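# Stand the bottom chute switch part upright on tray

## Task

Pick up the black switch part sitting lowest in the sloped chute, pressed against the end stop, and set it upright on the white tray with its shaft pointing up. The remaining parts in the chute must stay standing, and any parts already upright on the tray must not be tipped over.

## Robot and tools

Robot: two arms, left_arm with a five-finger left hand and right_arm with a five-finger right hand. Base positions in metres: left_arm (-0.012, +0.249, +0.050), right_arm (-0.012, -0.319, +0.031), both turned only slightly about z. A post stands on the floor behind the arms, and a camera stand sits between them just behind the bases; avoid both.

Frame: every pose, reading and offset uses the scene frame. Its origin is at table-top height, centred between the nominal bases. +x points out over the table, +z up, and left_arm is on the +y side (image left and right do not follow these names).

Hand point: a spot fixed to the palm, 0.05 m in front of it and 0.15 m from the wrist mount along the fingers. Its +z runs along straight fingers, +y points out of the palm. On the right hand +x runs across the palm away from the thumb; on the left hand +x runs toward the thumb. Straight fingertips lie 0.06 to 0.07 m beyond the point along +z and about 0.06 m behind it along -y. A wrist bracket on the little-finger side juts out about 0.10 m across the palm and can strike things.

A row: 28 numbers, each in [-1, 1], always covering both arms. Order: left dx, dy, dz, rx, ry, rz; left thumb_turn, thumb_bend, index, middle, ring, little, force_limit, speed; then the same 14 for the right arm. The six pose numbers are an offset (not a pose) from that arm's Hand target at the start of the call, along scene axes; 1.0 equals 0.6 m or 180 degrees, and rx, ry, rz form one rotation vector turning about the hand point. Zeros in all six ask nothing new of that arm. The six finger numbers are absolute targets: -1 open (thumb beside the palm, fingers straight), +1 closed (thumb in front of the palm, fingers curled). force_limit maps -1 to about 0 N and +1 to 10 N at the fingertip (15 N for the two thumb motors). speed rises from near zero at -1 to full at +0.48 and stays full up to +1. There is no keep-as-is value: repeat the eight hand numbers last sent to that hand; if none were ever sent, use its hand_measured six plus hand_force_limit and hand_speed.

execute_actions: actions is a list of actions; each action is up to 15 rows, one per 1/30 s step, with the last row held to step 15 if shorter. Every row in an action counts from the pose at that action's start, so sending the same offset twice moves twice as far. cameras: list of names, ["all"], or []; by default images come only when actions is empty.

move: target is one row or up to 15 rows; all offsets in the list count from the same starting Hand targets. The hand point travels straight toward each target. speed is top speed in m/s, 0.002 to 4.3, default 0.25 (turns up to twice that in rad/s), one value or one per target. blend is a corner-rounding radius in metres, 0 meaning a full stop at each target. blocking=false returns after about 0.5 s while the move runs. Paths stop after 10 s and avoid nothing. The result adds a move: line giving the ending (done, off_target, moving, held, fault) and limits (paced = pose clipped, held = steps withheld). done means at rest within 10 mm and 2 degrees; it says nothing about contact.

wait: seconds from 0 to 3600; lets things run with no new command. stop: brakes a running move. zoom_image: camera plus region [x0, y0, x1, y1] in pixels, at most 504 by 504, from that camera's newest image. show_instructions shows the reference pages. finished_scene (scene 1) ends the scene and cannot be undone; the part must stay in place with no help from the robot.

Cameras: cam_head_left, cam_head_right, cam_high, cam_low, cam_left_wrist, cam_right_wrist, each 672x504.

Readings: end_effector_position (m) and end_effector_quat_wxyz; Hand target, the last commanded pose that the next offsets start from; joint positions, velocities and torques (torques carry offsets and noise; numbers 3 and 4 flip sign past ±28 N m). Per hand: hand_measured, hand_stopped_by (moving, target, force, stalled, fault), hand_load_n (positive when something pushes the finger open; a lost grip shows as load dropping to near 0), hand_force_limit, hand_speed. Action calls also list positions at some steps.

Behaviour: each step the commanded orientation is clipped to 40 degrees from the measured one. Arms follow loosely and often rest 1 to 3 cm (up to 5 cm) short, usually low; another execute_actions call, even with zero pose numbers, asks again, or send the remaining gap as an offset. A blocked arm keeps pushing until you command it back past its hand point. Moving near an arm's own base can whip the elbow round.

Gripping: with the thumb in front, the hand wraps objects about 0.035 to 0.065 m thick, handles down to 0.025 m, and a light object up to about 0.08 m between thumb tip and index pad. Close at speed -0.94 or lower for a gentle grip. A motor moves only when its target changes by 0.002 or more and locks on reaching the target or force_limit. To squeeze harder, raise force_limit and send a more-closed target than hand_measured; to loosen, send a more-open one.

Heat: holding loads, stretching out or pushing at an unreachable pose warms motors; MOTOR HOT appears at 85 °C, and at 100 °C that arm goes limp for 30 to 60 s.

Joint ranges (rad): waist -2.880 to 2.880, shoulder 0.000 to 3.142, elbow 0.000 to 3.019 (straight 2.964), wrist pitch -1.693 to 1.571, wrist yaw -1.571 to 1.571, wrist roll -2.094 to 2.094.

Avoid: dropping the part even slightly, releasing it while it moves, fast impacts, hard shoves, striking fixed objects, overloading fingers, and any contact between the two arms or closing one hand on the other (this can end the scene). Anything left on the floor fails the task. Loose objects may get a brief push from outside now and then.

Each tool is called after "Request:" as name(argument=value, ...), one argument or row to a line, values as JSON.

Reference images:

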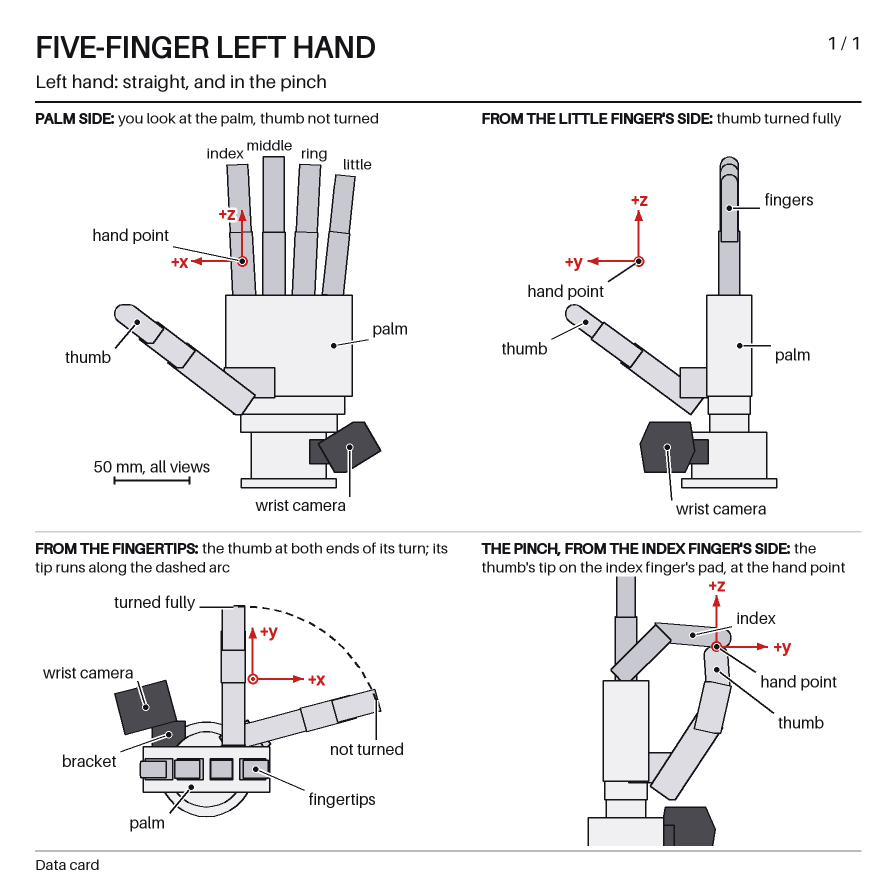

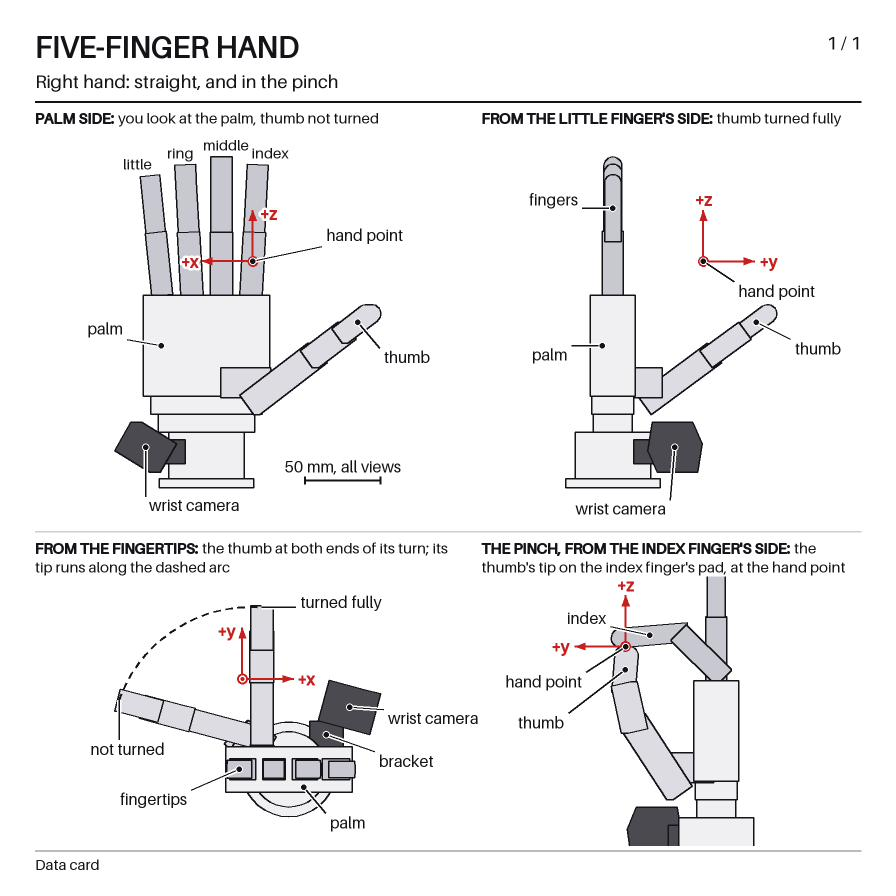

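## Session

Request:
execute_actions(
  actions=[],
)

Scene clock: 0.00 s.
left_arm: end_effector_position=(+0.6159, +0.2005, +0.2145) hand_measured=(-1.000, -1.000, -1.000, -1.000, -1.000, -1.000) hand_load_n=(+0.0, +0.0, +0.0, +0.0, +0.0, +0.0) hand_stopped_by=(target, target, target, target, target, target) hand_force_limit=0.00 hand_speed=-0.80 end_effector_quat_wxyz=(+0.403, +0.886, +0.224, +0.041) | right_arm: end_effector_position=(+0.4405, -0.5729, +0.1448) hand_measured=(-1.000, -1.000, -1.000, -1.000, -1.000, -1.000) hand_load_n=(+0.0, +0.0, +0.0, +0.0, +0.0, +0.0) hand_stopped_by=(target, target, target, target, target, target) hand_force_limit=0.00 hand_speed=-0.80 end_effector_quat_wxyz=(+0.028, +0.833, +0.025, +0.552)
Joint positions: left_arm=[0.25 1.814 1.398 -0.993 0.823 -1.936] | right_arm=[-0.563 1.346 0.567 0.316 -0.51 -1.891]
Joint velocities: within noise
Joint torques (N m): no reading
Heat: left arm: hottest shoulder 26 °C; right arm: hottest shoulder 32 °C.
Hand target: left_arm +0.6212, +0.2016, +0.2166; +0.403, +0.886, +0.222, +0.045 | right_arm +0.4479, -0.5777, +0.1587; +0.035, +0.826, +0.029, +0.562

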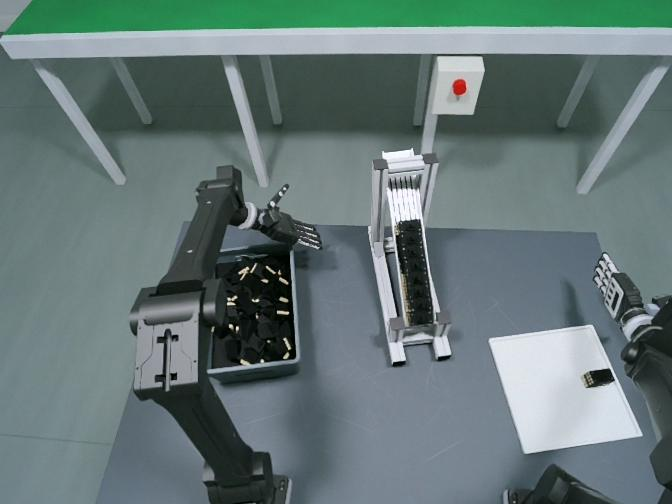

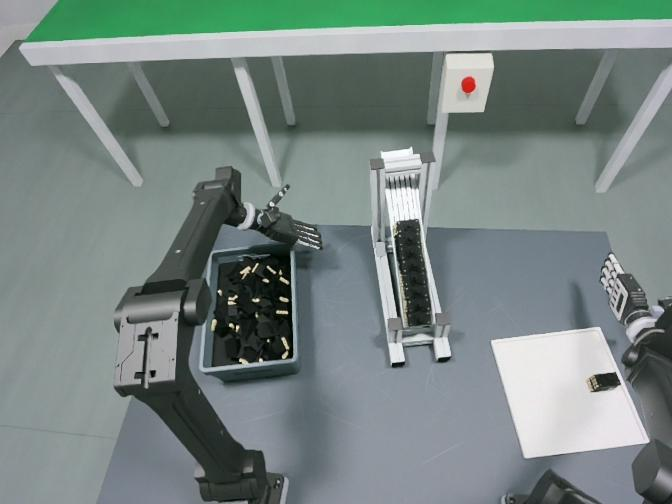

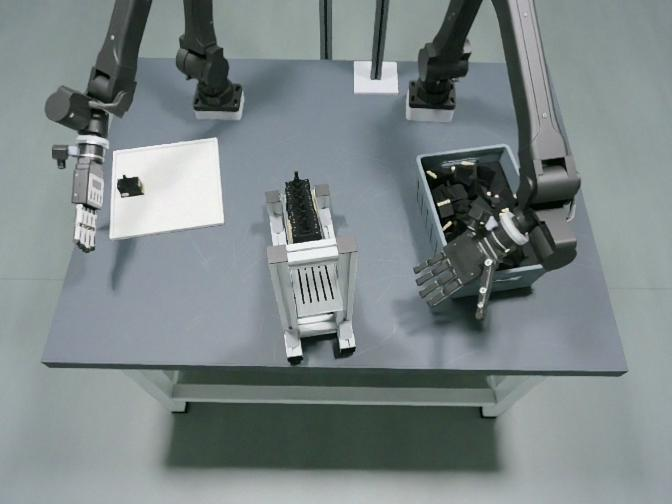

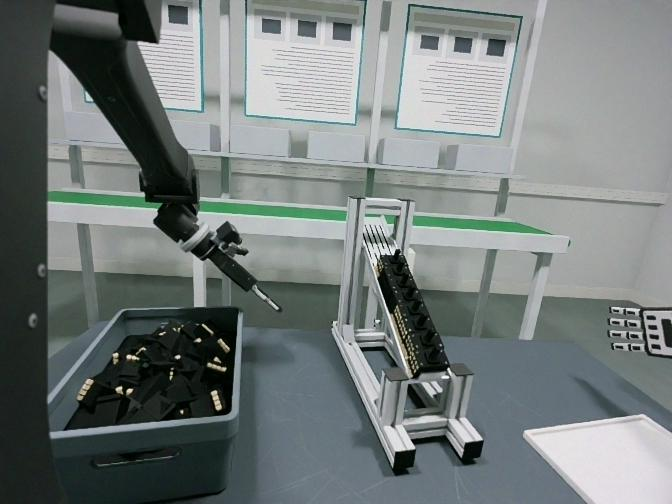

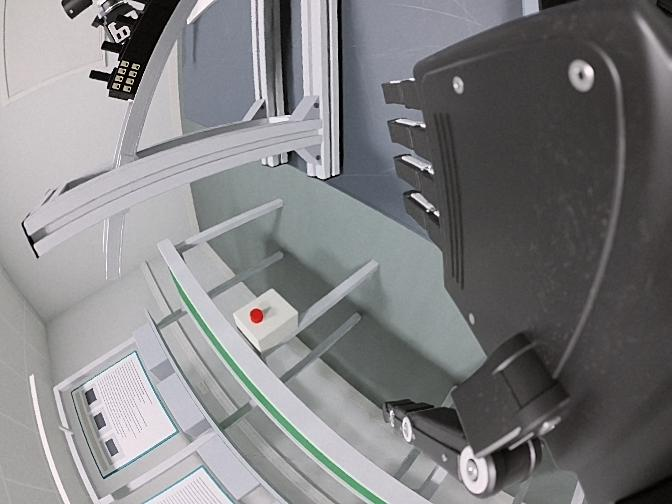

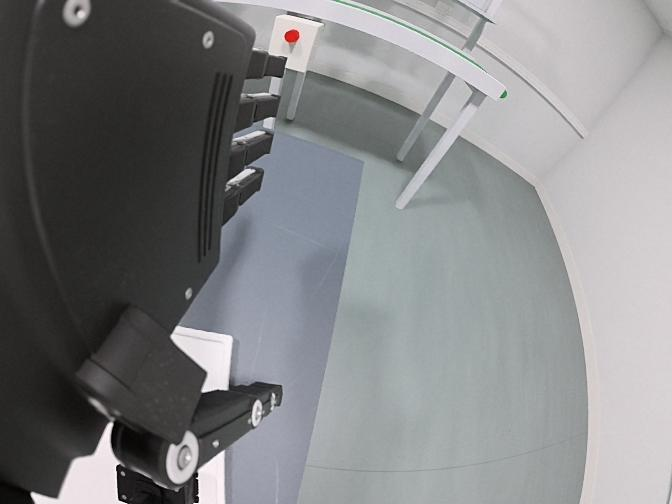

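Request:
zoom_image(
  camera="cam_head_right",
  region=[340, 130, 500, 380],
)

Request:
zoom_image(
  camera="cam_low",
  region=[310, 180, 500, 480],
)

Request:
zoom_image(
  camera="cam_high",
  region=[60, 100, 380, 380],
)

Request:
zoom_image(
  camera="cam_head_left",
  region=[480, 230, 672, 480],
)

Scaled by 2.016.

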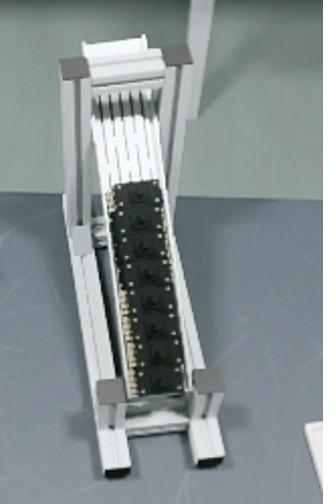

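Scaled by 1.680.

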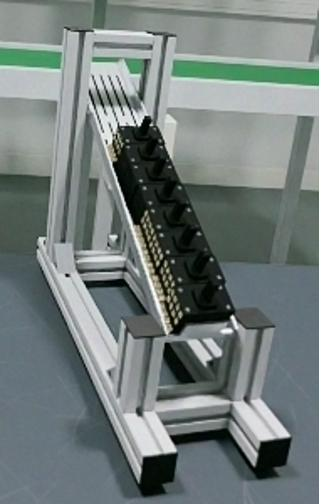

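Scaled by 1.575.

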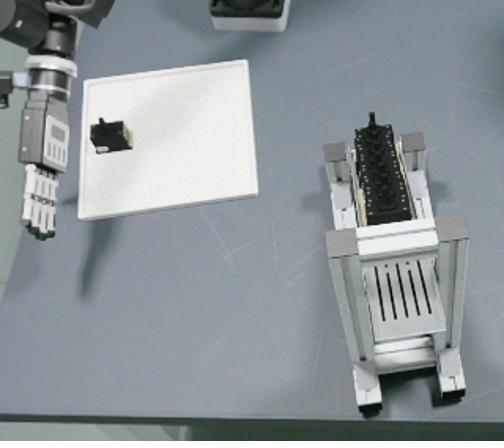

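Scaled by 2.016.

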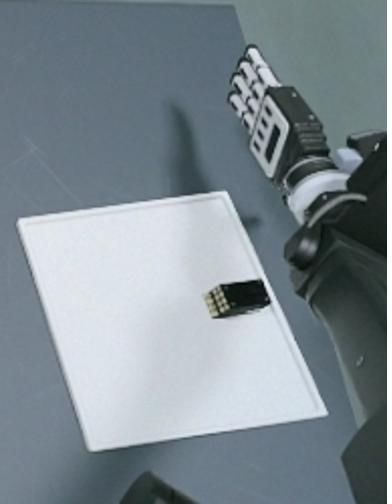

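Request:
zoom_image(
  camera="cam_high",
  region=[95, 160, 165, 210],
)

Request:
zoom_image(
  camera="cam_head_right",
  region=[365, 210, 465, 370],
)

Request:
zoom_image(
  camera="cam_low",
  region=[360, 230, 480, 400],
)

Request:
zoom_image(
  camera="cam_high",
  region=[250, 160, 370, 370],
)

Request:
zoom_image(
  camera="cam_head_right",
  region=[570, 360, 640, 410],
)

Scaled by 7.200.

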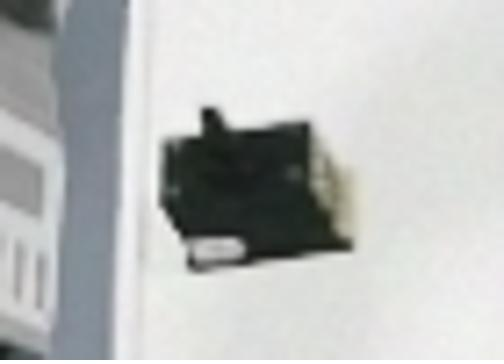

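Scaled by 3.150.

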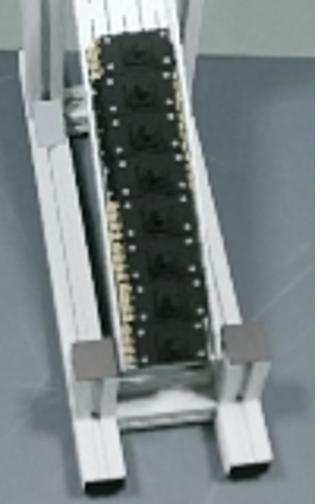

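Scaled by 2.965.

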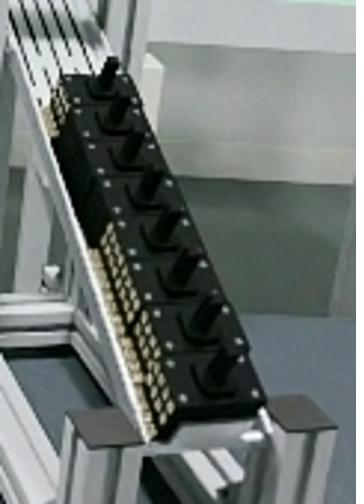

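Scaled by 2.400.

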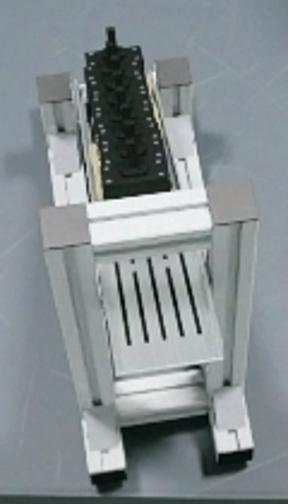

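Scaled by 7.200.

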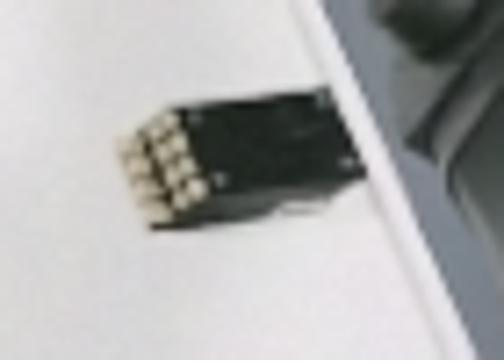

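Request:
move(
  target=[
    [0,0,0,0,0,0,-1,-1,-1,-1,-1,-1,0,-0.8,-0.1,0.12,0.3,0,0,0,-1,-1,-1,-1,-1,-1,0,-0.8],
    [0,0,0,0,0,0,-1,-1,-1,-1,-1,-1,0,-0.8,-0.197,0.33,0.3,0.401,0.0627,0.3736,1,-0.2,-1,-1,-1,-1,0,-0.3],
  ],
  speed=0.25,
  blend=0.05,
  cameras=["all"],
)

Scene clock: 275.67 s.
left_arm: end_effector_position=(+0.6159, +0.2005, +0.2145) hand_measured=(-1.000, -1.000, -1.000, -1.000, -1.000, -1.000) hand_load_n=(+0.0, +0.0, +0.0, +0.0, +0.0, +0.0) hand_stopped_by=(target, target, target, target, target, target) hand_force_limit=0.00 hand_speed=-0.80 end_effector_quat_wxyz=(+0.403, +0.886, +0.224, +0.041) | right_arm: end_effector_position=(+0.3300, -0.3858, +0.3335) hand_measured=(+1.000, -0.200, -1.000, -1.000, -1.000, -1.000) hand_load_n=(+0.5, +0.5, -0.5, +0.0, +0.0, +0.0) hand_stopped_by=(target, target, target, target, target, target) hand_force_limit=0.00 hand_speed=-0.30 end_effector_quat_wxyz=(-0.554, +0.701, -0.075, +0.443)
Joint positions: left_arm=[0.25 1.814 1.398 -0.993 0.823 -1.936] | right_arm=[-0.766 1.044 0.91 -1.232 -1.577 -1.934]
Joint torques (N m): left_arm=[-1.08 -13.51 9.66 0.47 0.78 -0.05] | right_arm=[1.32 -6.77 8.31 0.06 -1.02 0.08]
Heat: left arm: hottest elbow 31 °C; right arm: hottest shoulder 32 °C.
Hand target: left_arm +0.6212, +0.2016, +0.2166; +0.403, +0.886, +0.222, +0.045 | right_arm +0.3296, -0.3797, +0.3386; -0.727, +0.588, +0.137, +0.327
Off the commanded pose: left_arm 0.006 m, 1 deg | right_arm 0.008 m, 37 deg.
joint sent to its limit (right arm) — joint 5 (wrist yaw), lower limit. The joint targets are off in orientation, not in position.
move: off_target (right_arm); target 2's new numbers were sent with right_arm's hand 0.008 m and 37 deg from that target

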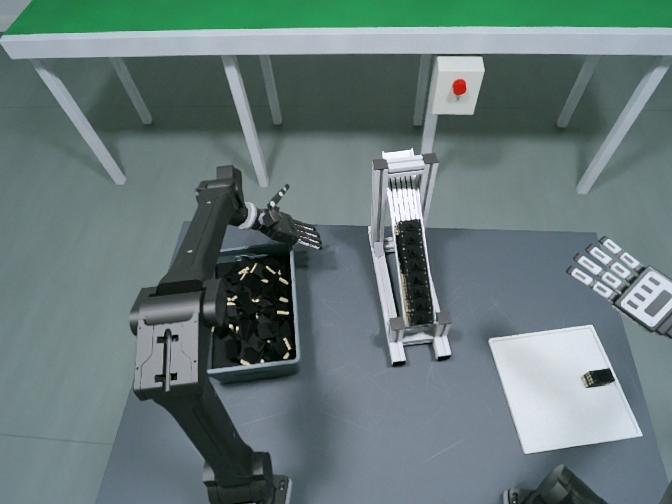

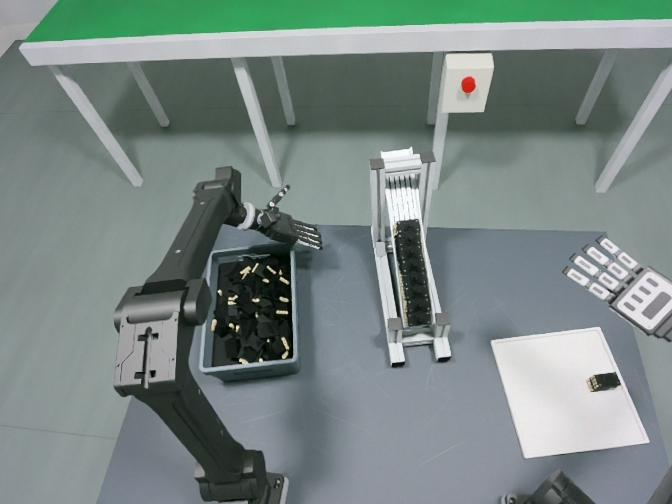

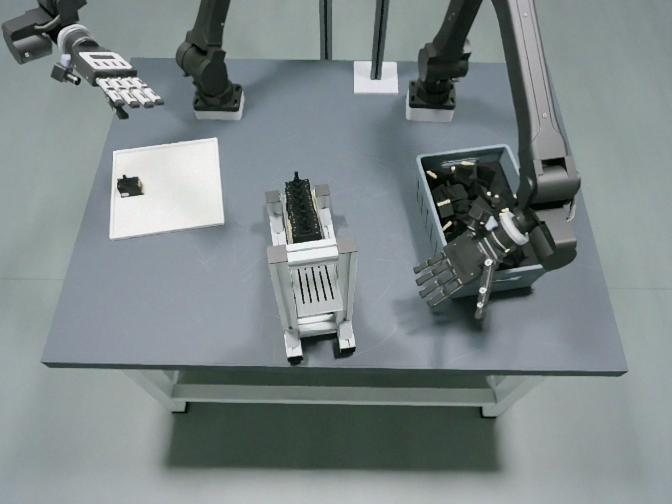

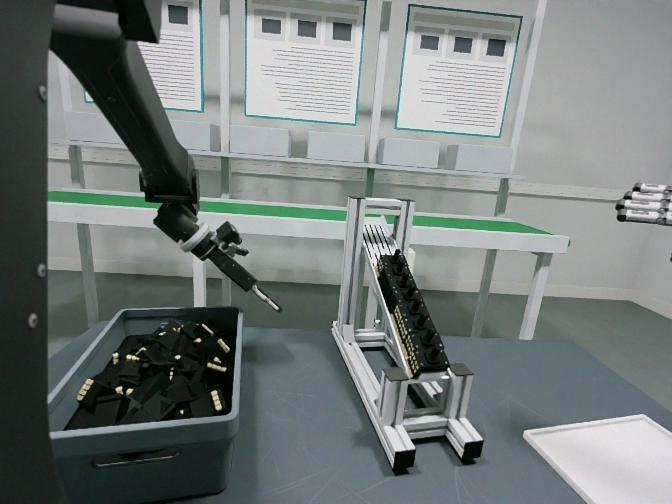

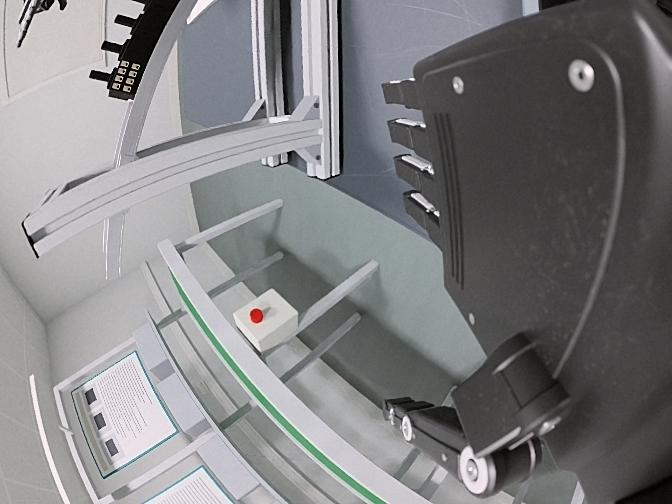

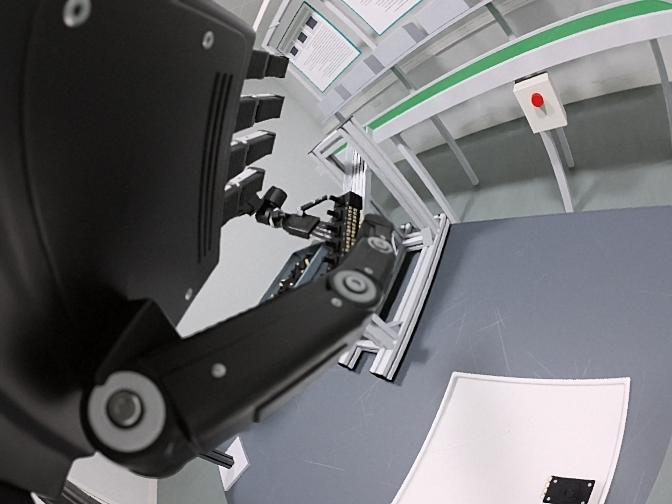

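Request:
move(
  target=[
    [0,0,0,0,0,0,-1,-1,-1,-1,-1,-1,0,-0.8,-0.1,0.417,-0.07,0,0,0,1,-0.2,-1,-1,-1,-1,0,-0.3],
  ],
  speed=0.2,
  cameras=["all"],
)

Scene clock: 300.20 s.
left_arm: end_effector_position=(+0.6159, +0.2005, +0.2145) hand_measured=(-1.000, -1.000, -1.000, -1.000, -1.000, -1.000) hand_load_n=(+0.0, +0.0, +0.0, +0.0, +0.0, +0.0) hand_stopped_by=(target, target, target, target, target, target) hand_force_limit=0.00 hand_speed=-0.80 end_effector_quat_wxyz=(+0.403, +0.886, +0.224, +0.041) | right_arm: end_effector_position=(+0.2644, -0.1334, +0.2895) hand_measured=(+1.000, -0.200, -1.000, -1.000, -1.000, -1.000) hand_load_n=(+0.0, +0.0, +0.0, +0.0, +0.0, +0.0) hand_stopped_by=(target, target, target, target, target, target) hand_force_limit=0.00 hand_speed=-0.30 end_effector_quat_wxyz=(+0.671, -0.673, -0.209, -0.230)
Joint positions: left_arm=[0.25 1.814 1.398 -0.993 0.823 -1.936] | right_arm=[-0.014 1.003 0.766 -1.146 -1.578 -2.014]
Joint torques (N m): left_arm=[-1.08 -13.57 9.66 0.47 0.78 -0.05] | right_arm=[0.85 -5.13 9.07 0.46 -1 -0.18]
Heat: left arm: hottest elbow 32 °C; right arm: hottest shoulder 31 °C.
Hand target: left_arm +0.6212, +0.2016, +0.2166; +0.403, +0.886, +0.222, +0.045 | right_arm +0.2696, -0.1295, +0.2966; +0.727, -0.588, -0.137, -0.326
Off the commanded pose: left_arm 0.006 m, 1 deg | right_arm 0.010 m, 18 deg.
joint sent to its limit (right arm) — joint 5 (wrist yaw), lower limit. The joint targets are off in orientation, not in position.
move: off_target (right_arm)

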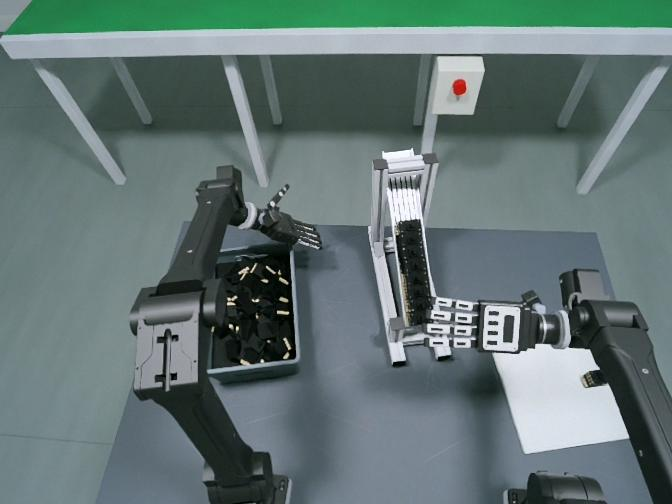

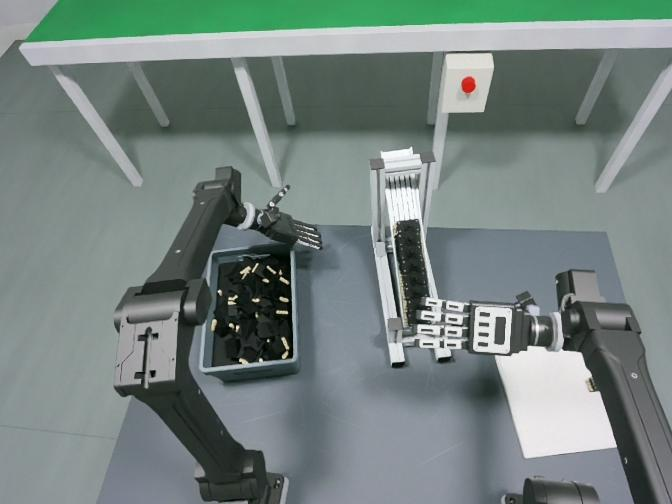

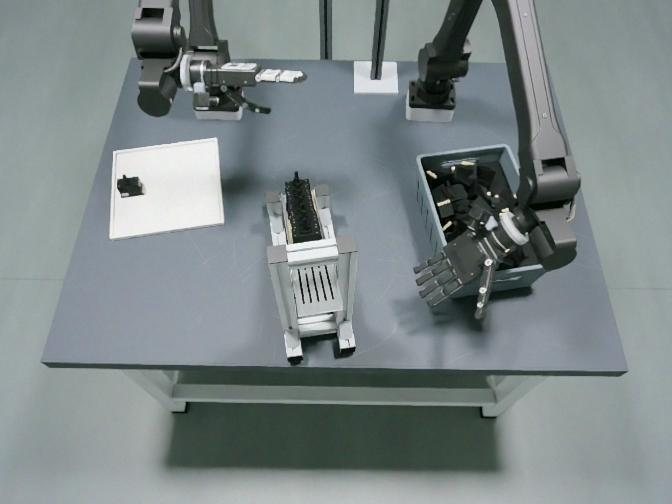

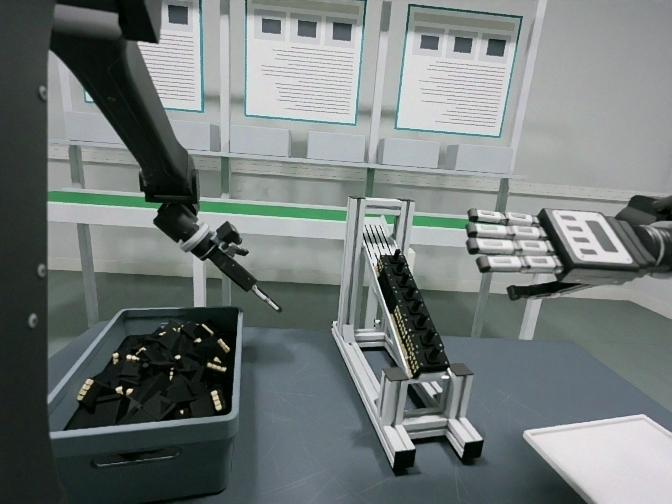

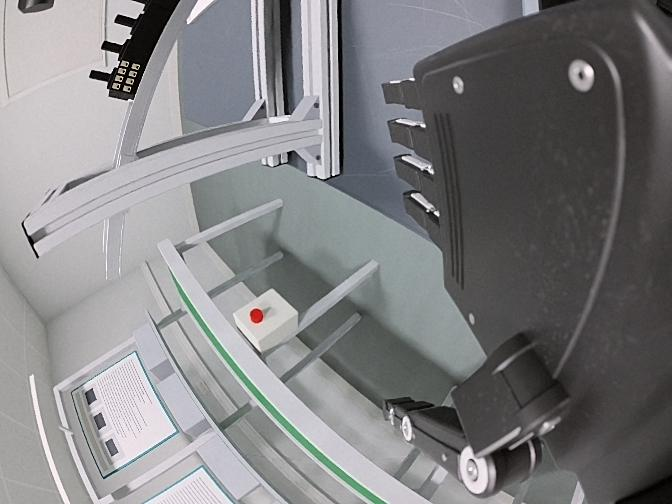

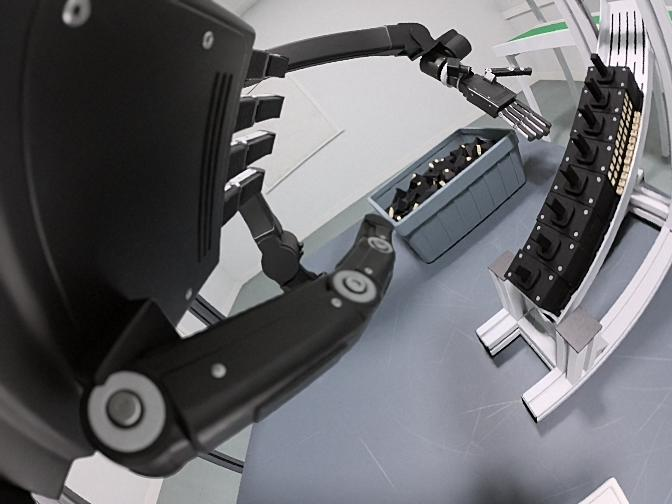

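Request:
zoom_image(
  camera="cam_right_wrist",
  region=[460, 30, 672, 330],
)

Scaled by 1.680 from the camera's image (finer frame: 960x720).

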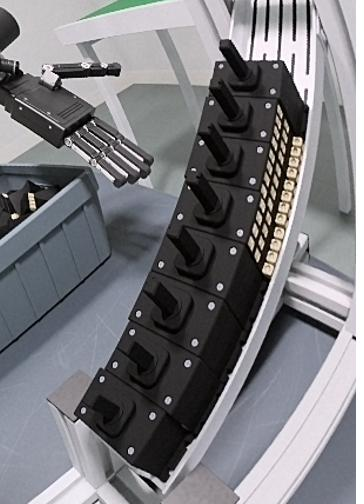

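Request:
move(
  target=[
    [0,0,0,0,0,0,-1,-1,-1,-1,-1,-1,0,-0.8,0.077,0.058,-0.092,0,0,0,1,-0.2,-1,-1,-1,-1,0,-0.3],
  ],
  speed=0.15,
  cameras=["all"],
)

Request:
zoom_image(
  camera="cam_right_wrist",
  region=[180, 100, 640, 430],
)

Scene clock: 401.67 s.
left_arm: end_effector_position=(+0.6159, +0.2005, +0.2145) hand_measured=(-1.000, -1.000, -1.000, -1.000, -1.000, -1.000) hand_load_n=(+0.0, -0.5, +0.0, +0.0, +0.0, +0.0) hand_stopped_by=(target, target, target, target, target, target) hand_force_limit=0.00 hand_speed=-0.80 end_effector_quat_wxyz=(+0.403, +0.886, +0.224, +0.041) | right_arm: end_effector_position=(+0.3024, -0.1026, +0.2265) hand_measured=(+1.000, -0.200, -1.000, -1.000, -1.000, -1.000) hand_load_n=(+0.0, +0.0, +0.0, +0.0, -0.5, +0.0) hand_stopped_by=(target, target, target, target, target, target) hand_force_limit=0.00 hand_speed=-0.30 end_effector_quat_wxyz=(+0.683, -0.663, -0.237, -0.192)
Joint positions: left_arm=[0.25 1.814 1.398 -0.993 0.823 -1.936] | right_arm=[0.086 1.266 0.782 -0.974 -1.578 -2.075]
Joint torques (N m): left_arm=[-1.08 -13.57 9.68 0.49 0.78 -0.05] | right_arm=[1.26 -7.94 10.21 0.49 -1 -0.17]
Heat: left arm: hottest elbow 32 °C; right arm: hottest elbow 32 °C.
Hand target: left_arm +0.6212, +0.2016, +0.2166; +0.403, +0.886, +0.222, +0.045 | right_arm +0.3158, -0.0947, +0.2415; +0.727, -0.588, -0.137, -0.327
Off the commanded pose: left_arm 0.006 m, 1 deg | right_arm 0.022 m, 22 deg.
joint sent to its limit (right arm) — joint 5 (wrist yaw), lower limit; joint 6 (wrist roll), lower limit. The joint targets are off in orientation, not in position.
move: off_target (right_arm)

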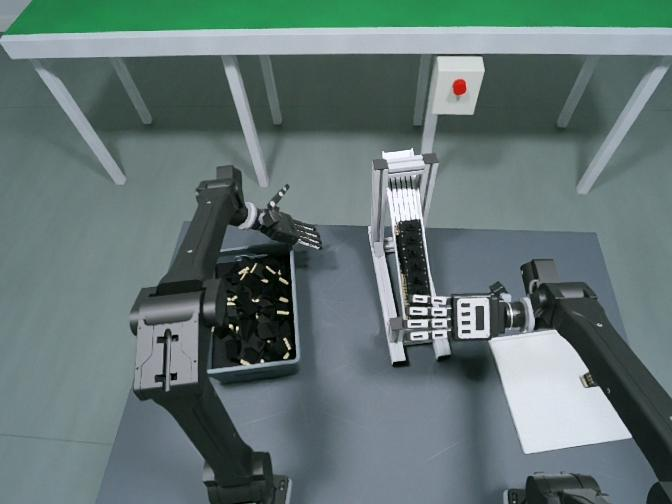

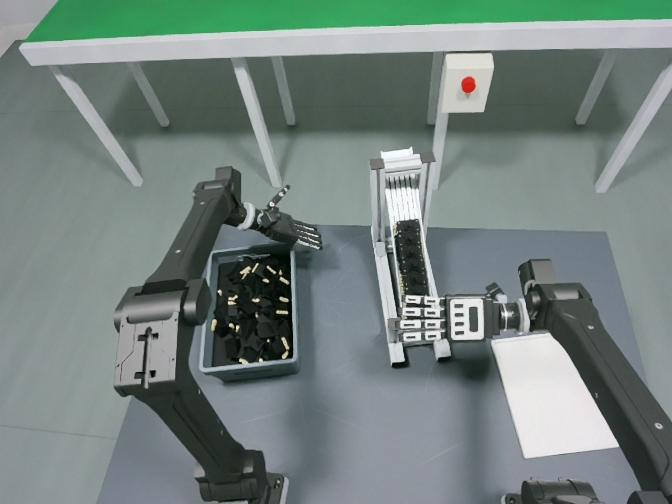

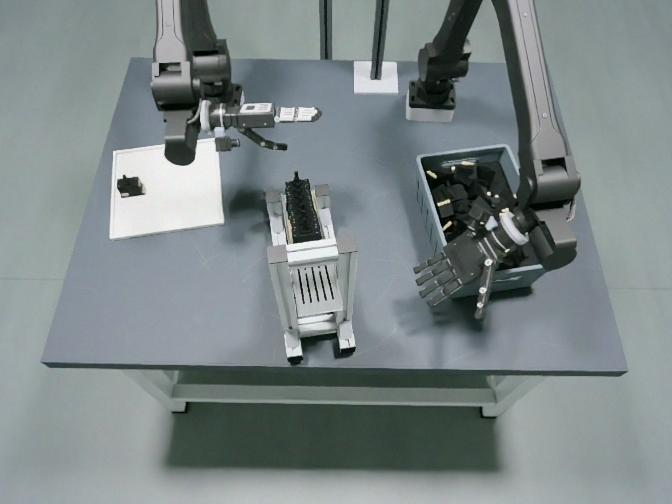

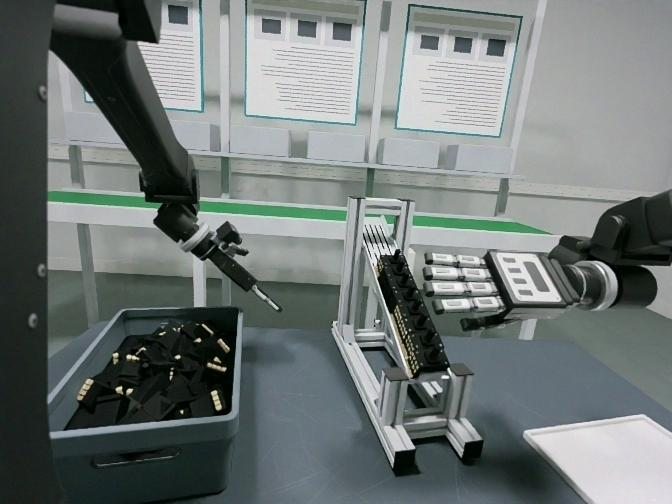

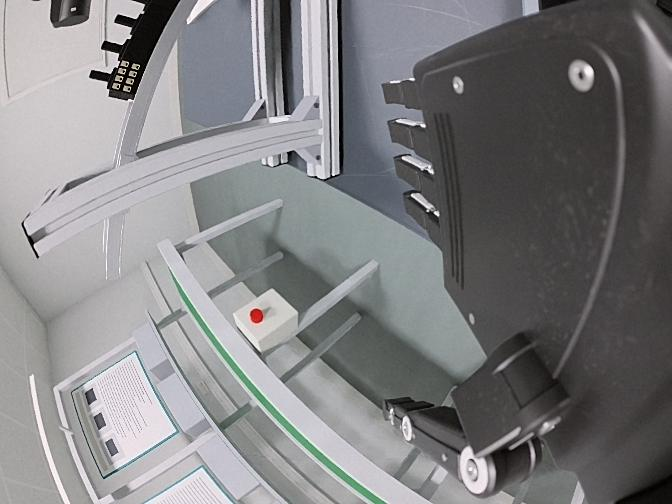

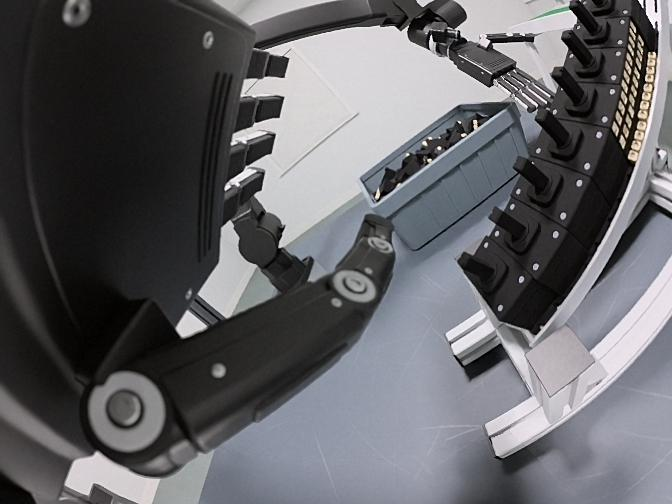

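Scaled by 1.096 from the camera's image (finer frame: 960x720).

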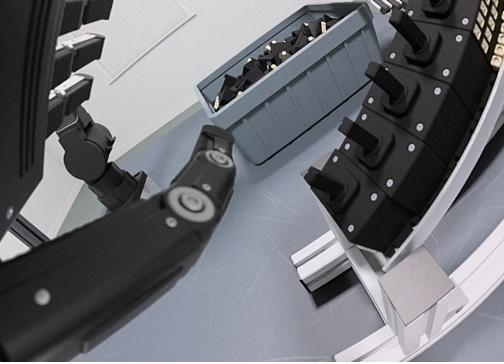

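Request:
move(
  target=[
    [0,0,0,0,0,0,-1,-1,-1,-1,-1,-1,0,-0.8,0.03,0.013,-0.042,0,0,0,1,-0.2,-1,-1,-1,-1,0,-0.3],
  ],
  speed=0.1,
  cameras=["all"],
)

Request:
zoom_image(
  camera="cam_right_wrist",
  region=[180, 100, 640, 430],
)

Request:
zoom_image(
  camera="cam_high",
  region=[210, 80, 370, 260],
)

Request:
zoom_image(
  camera="cam_low",
  region=[350, 230, 550, 430],
)

Scene clock: 429.00 s.
left_arm: end_effector_position=(+0.6159, +0.2005, +0.2145) hand_measured=(-1.000, -1.000, -1.000, -1.000, -1.000, -1.000) hand_load_n=(+0.0, +0.0, +0.0, +0.0, +0.0, +0.0) hand_stopped_by=(target, target, target, target, target, target) hand_force_limit=0.00 hand_speed=-0.80 end_effector_quat_wxyz=(+0.403, +0.886, +0.224, +0.041) | right_arm: end_effector_position=(+0.3208, -0.0954, +0.2013) hand_measured=(+1.000, -0.200, -1.000, -1.000, -1.000, -1.000) hand_load_n=(+0.0, +0.0, +0.0, +0.0, +0.0, +0.0) hand_stopped_by=(target, target, target, target, target, target) hand_force_limit=0.00 hand_speed=-0.30 end_effector_quat_wxyz=(+0.685, -0.661, -0.243, -0.186)
Joint positions: left_arm=[0.25 1.814 1.398 -0.993 0.823 -1.936] | right_arm=[0.103 1.367 0.798 -0.889 -1.578 -2.075]
Joint torques (N m): left_arm=[-1.03 -13.57 9.66 0.49 0.78 -0.05] | right_arm=[1.32 -9.41 9.68 0.49 -1 -0.17]
Heat: left arm: hottest elbow 32 °C; right arm: hottest elbow 32 °C.
Hand target: left_arm +0.6212, +0.2016, +0.2166; +0.403, +0.886, +0.222, +0.045 | right_arm +0.3339, -0.0870, +0.2162; +0.727, -0.588, -0.137, -0.327
Off the commanded pose: left_arm 0.006 m, 1 deg | right_arm 0.022 m, 22 deg.
joint sent to its limit (right arm) — joint 5 (wrist yaw), lower limit; joint 6 (wrist roll), lower limit. The joint targets are off in orientation, not in position.
move: off_target (right_arm)

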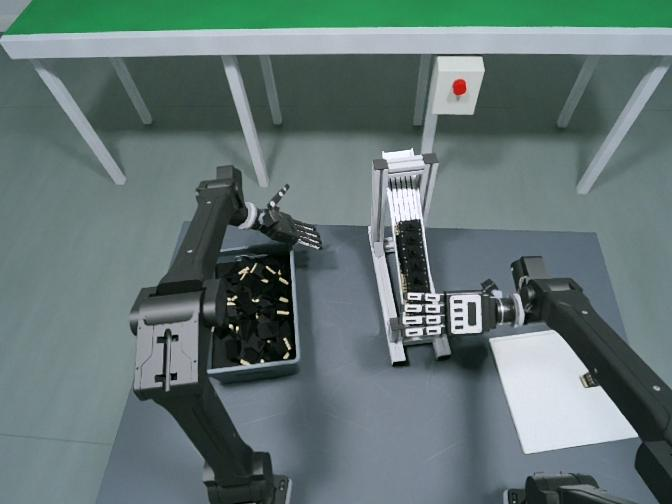

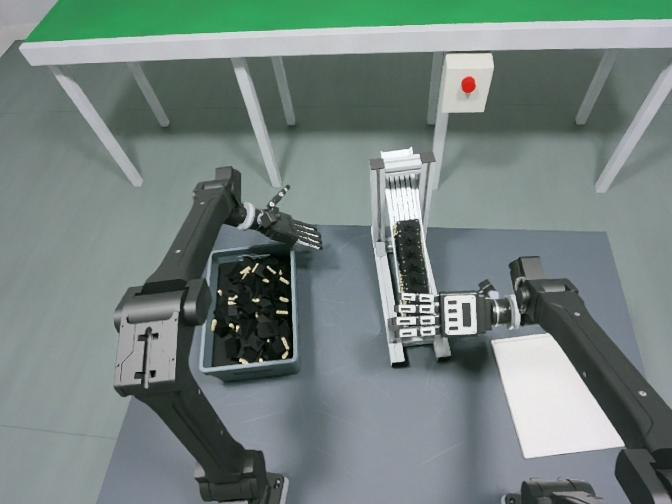

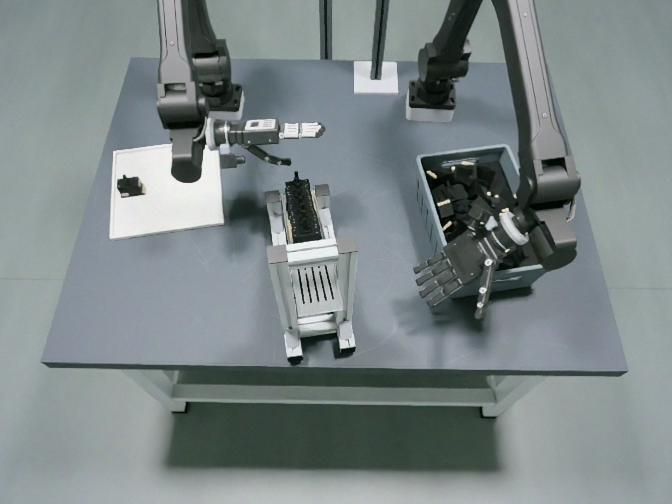

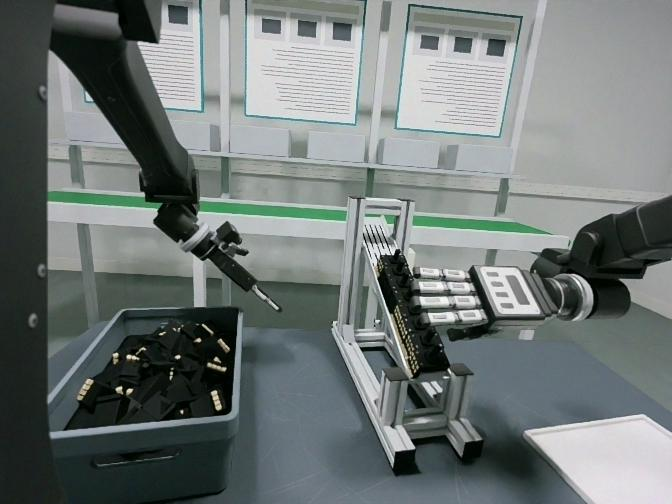

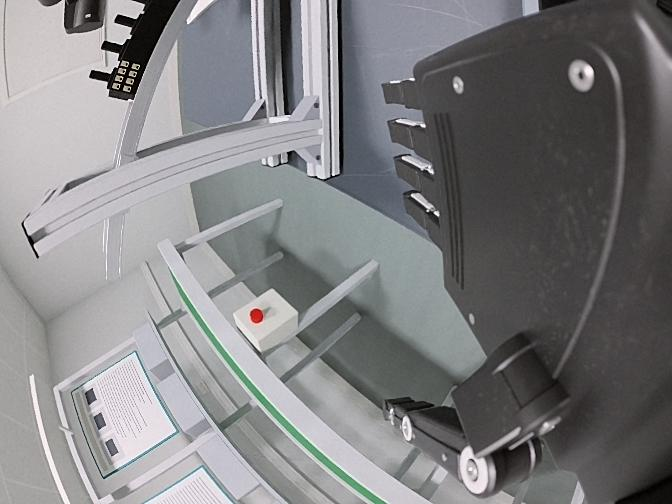

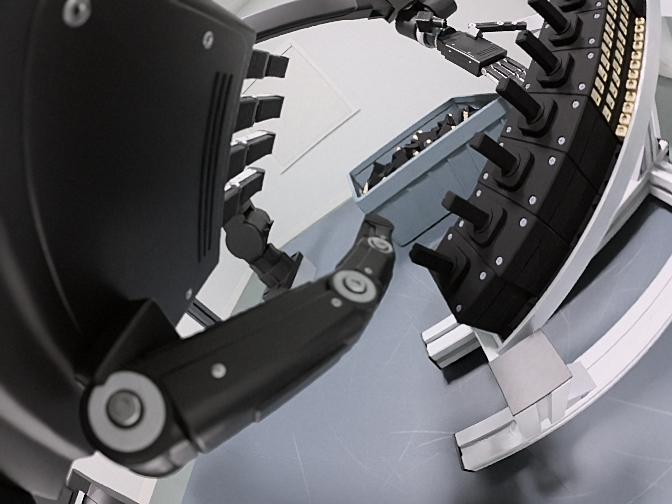

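Scaled by 1.096 from the camera's image (finer frame: 960x720).

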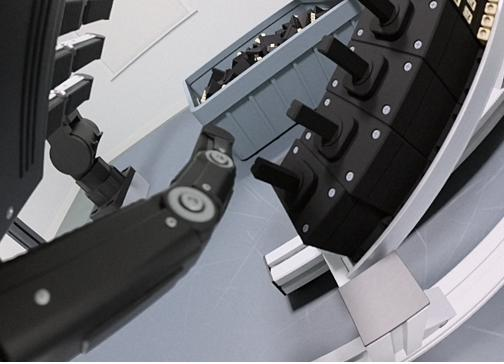

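Scaled by 2.800.

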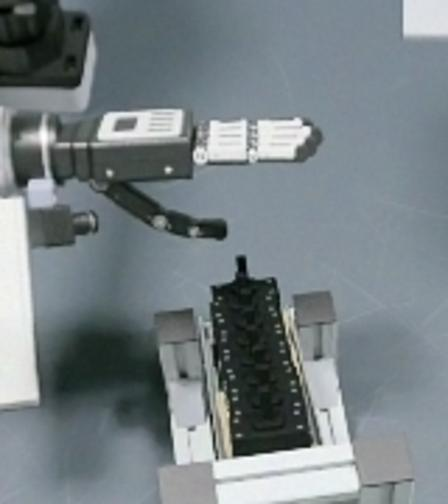

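Scaled by 2.520.

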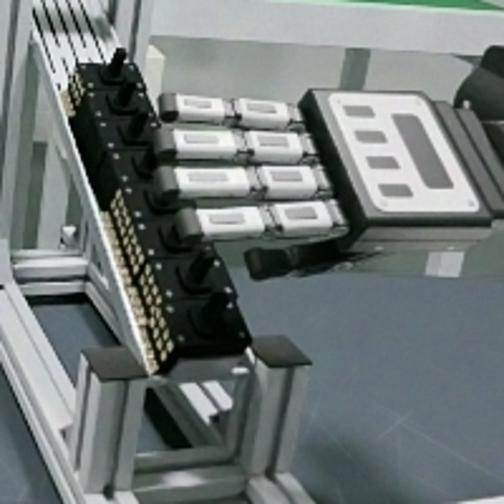

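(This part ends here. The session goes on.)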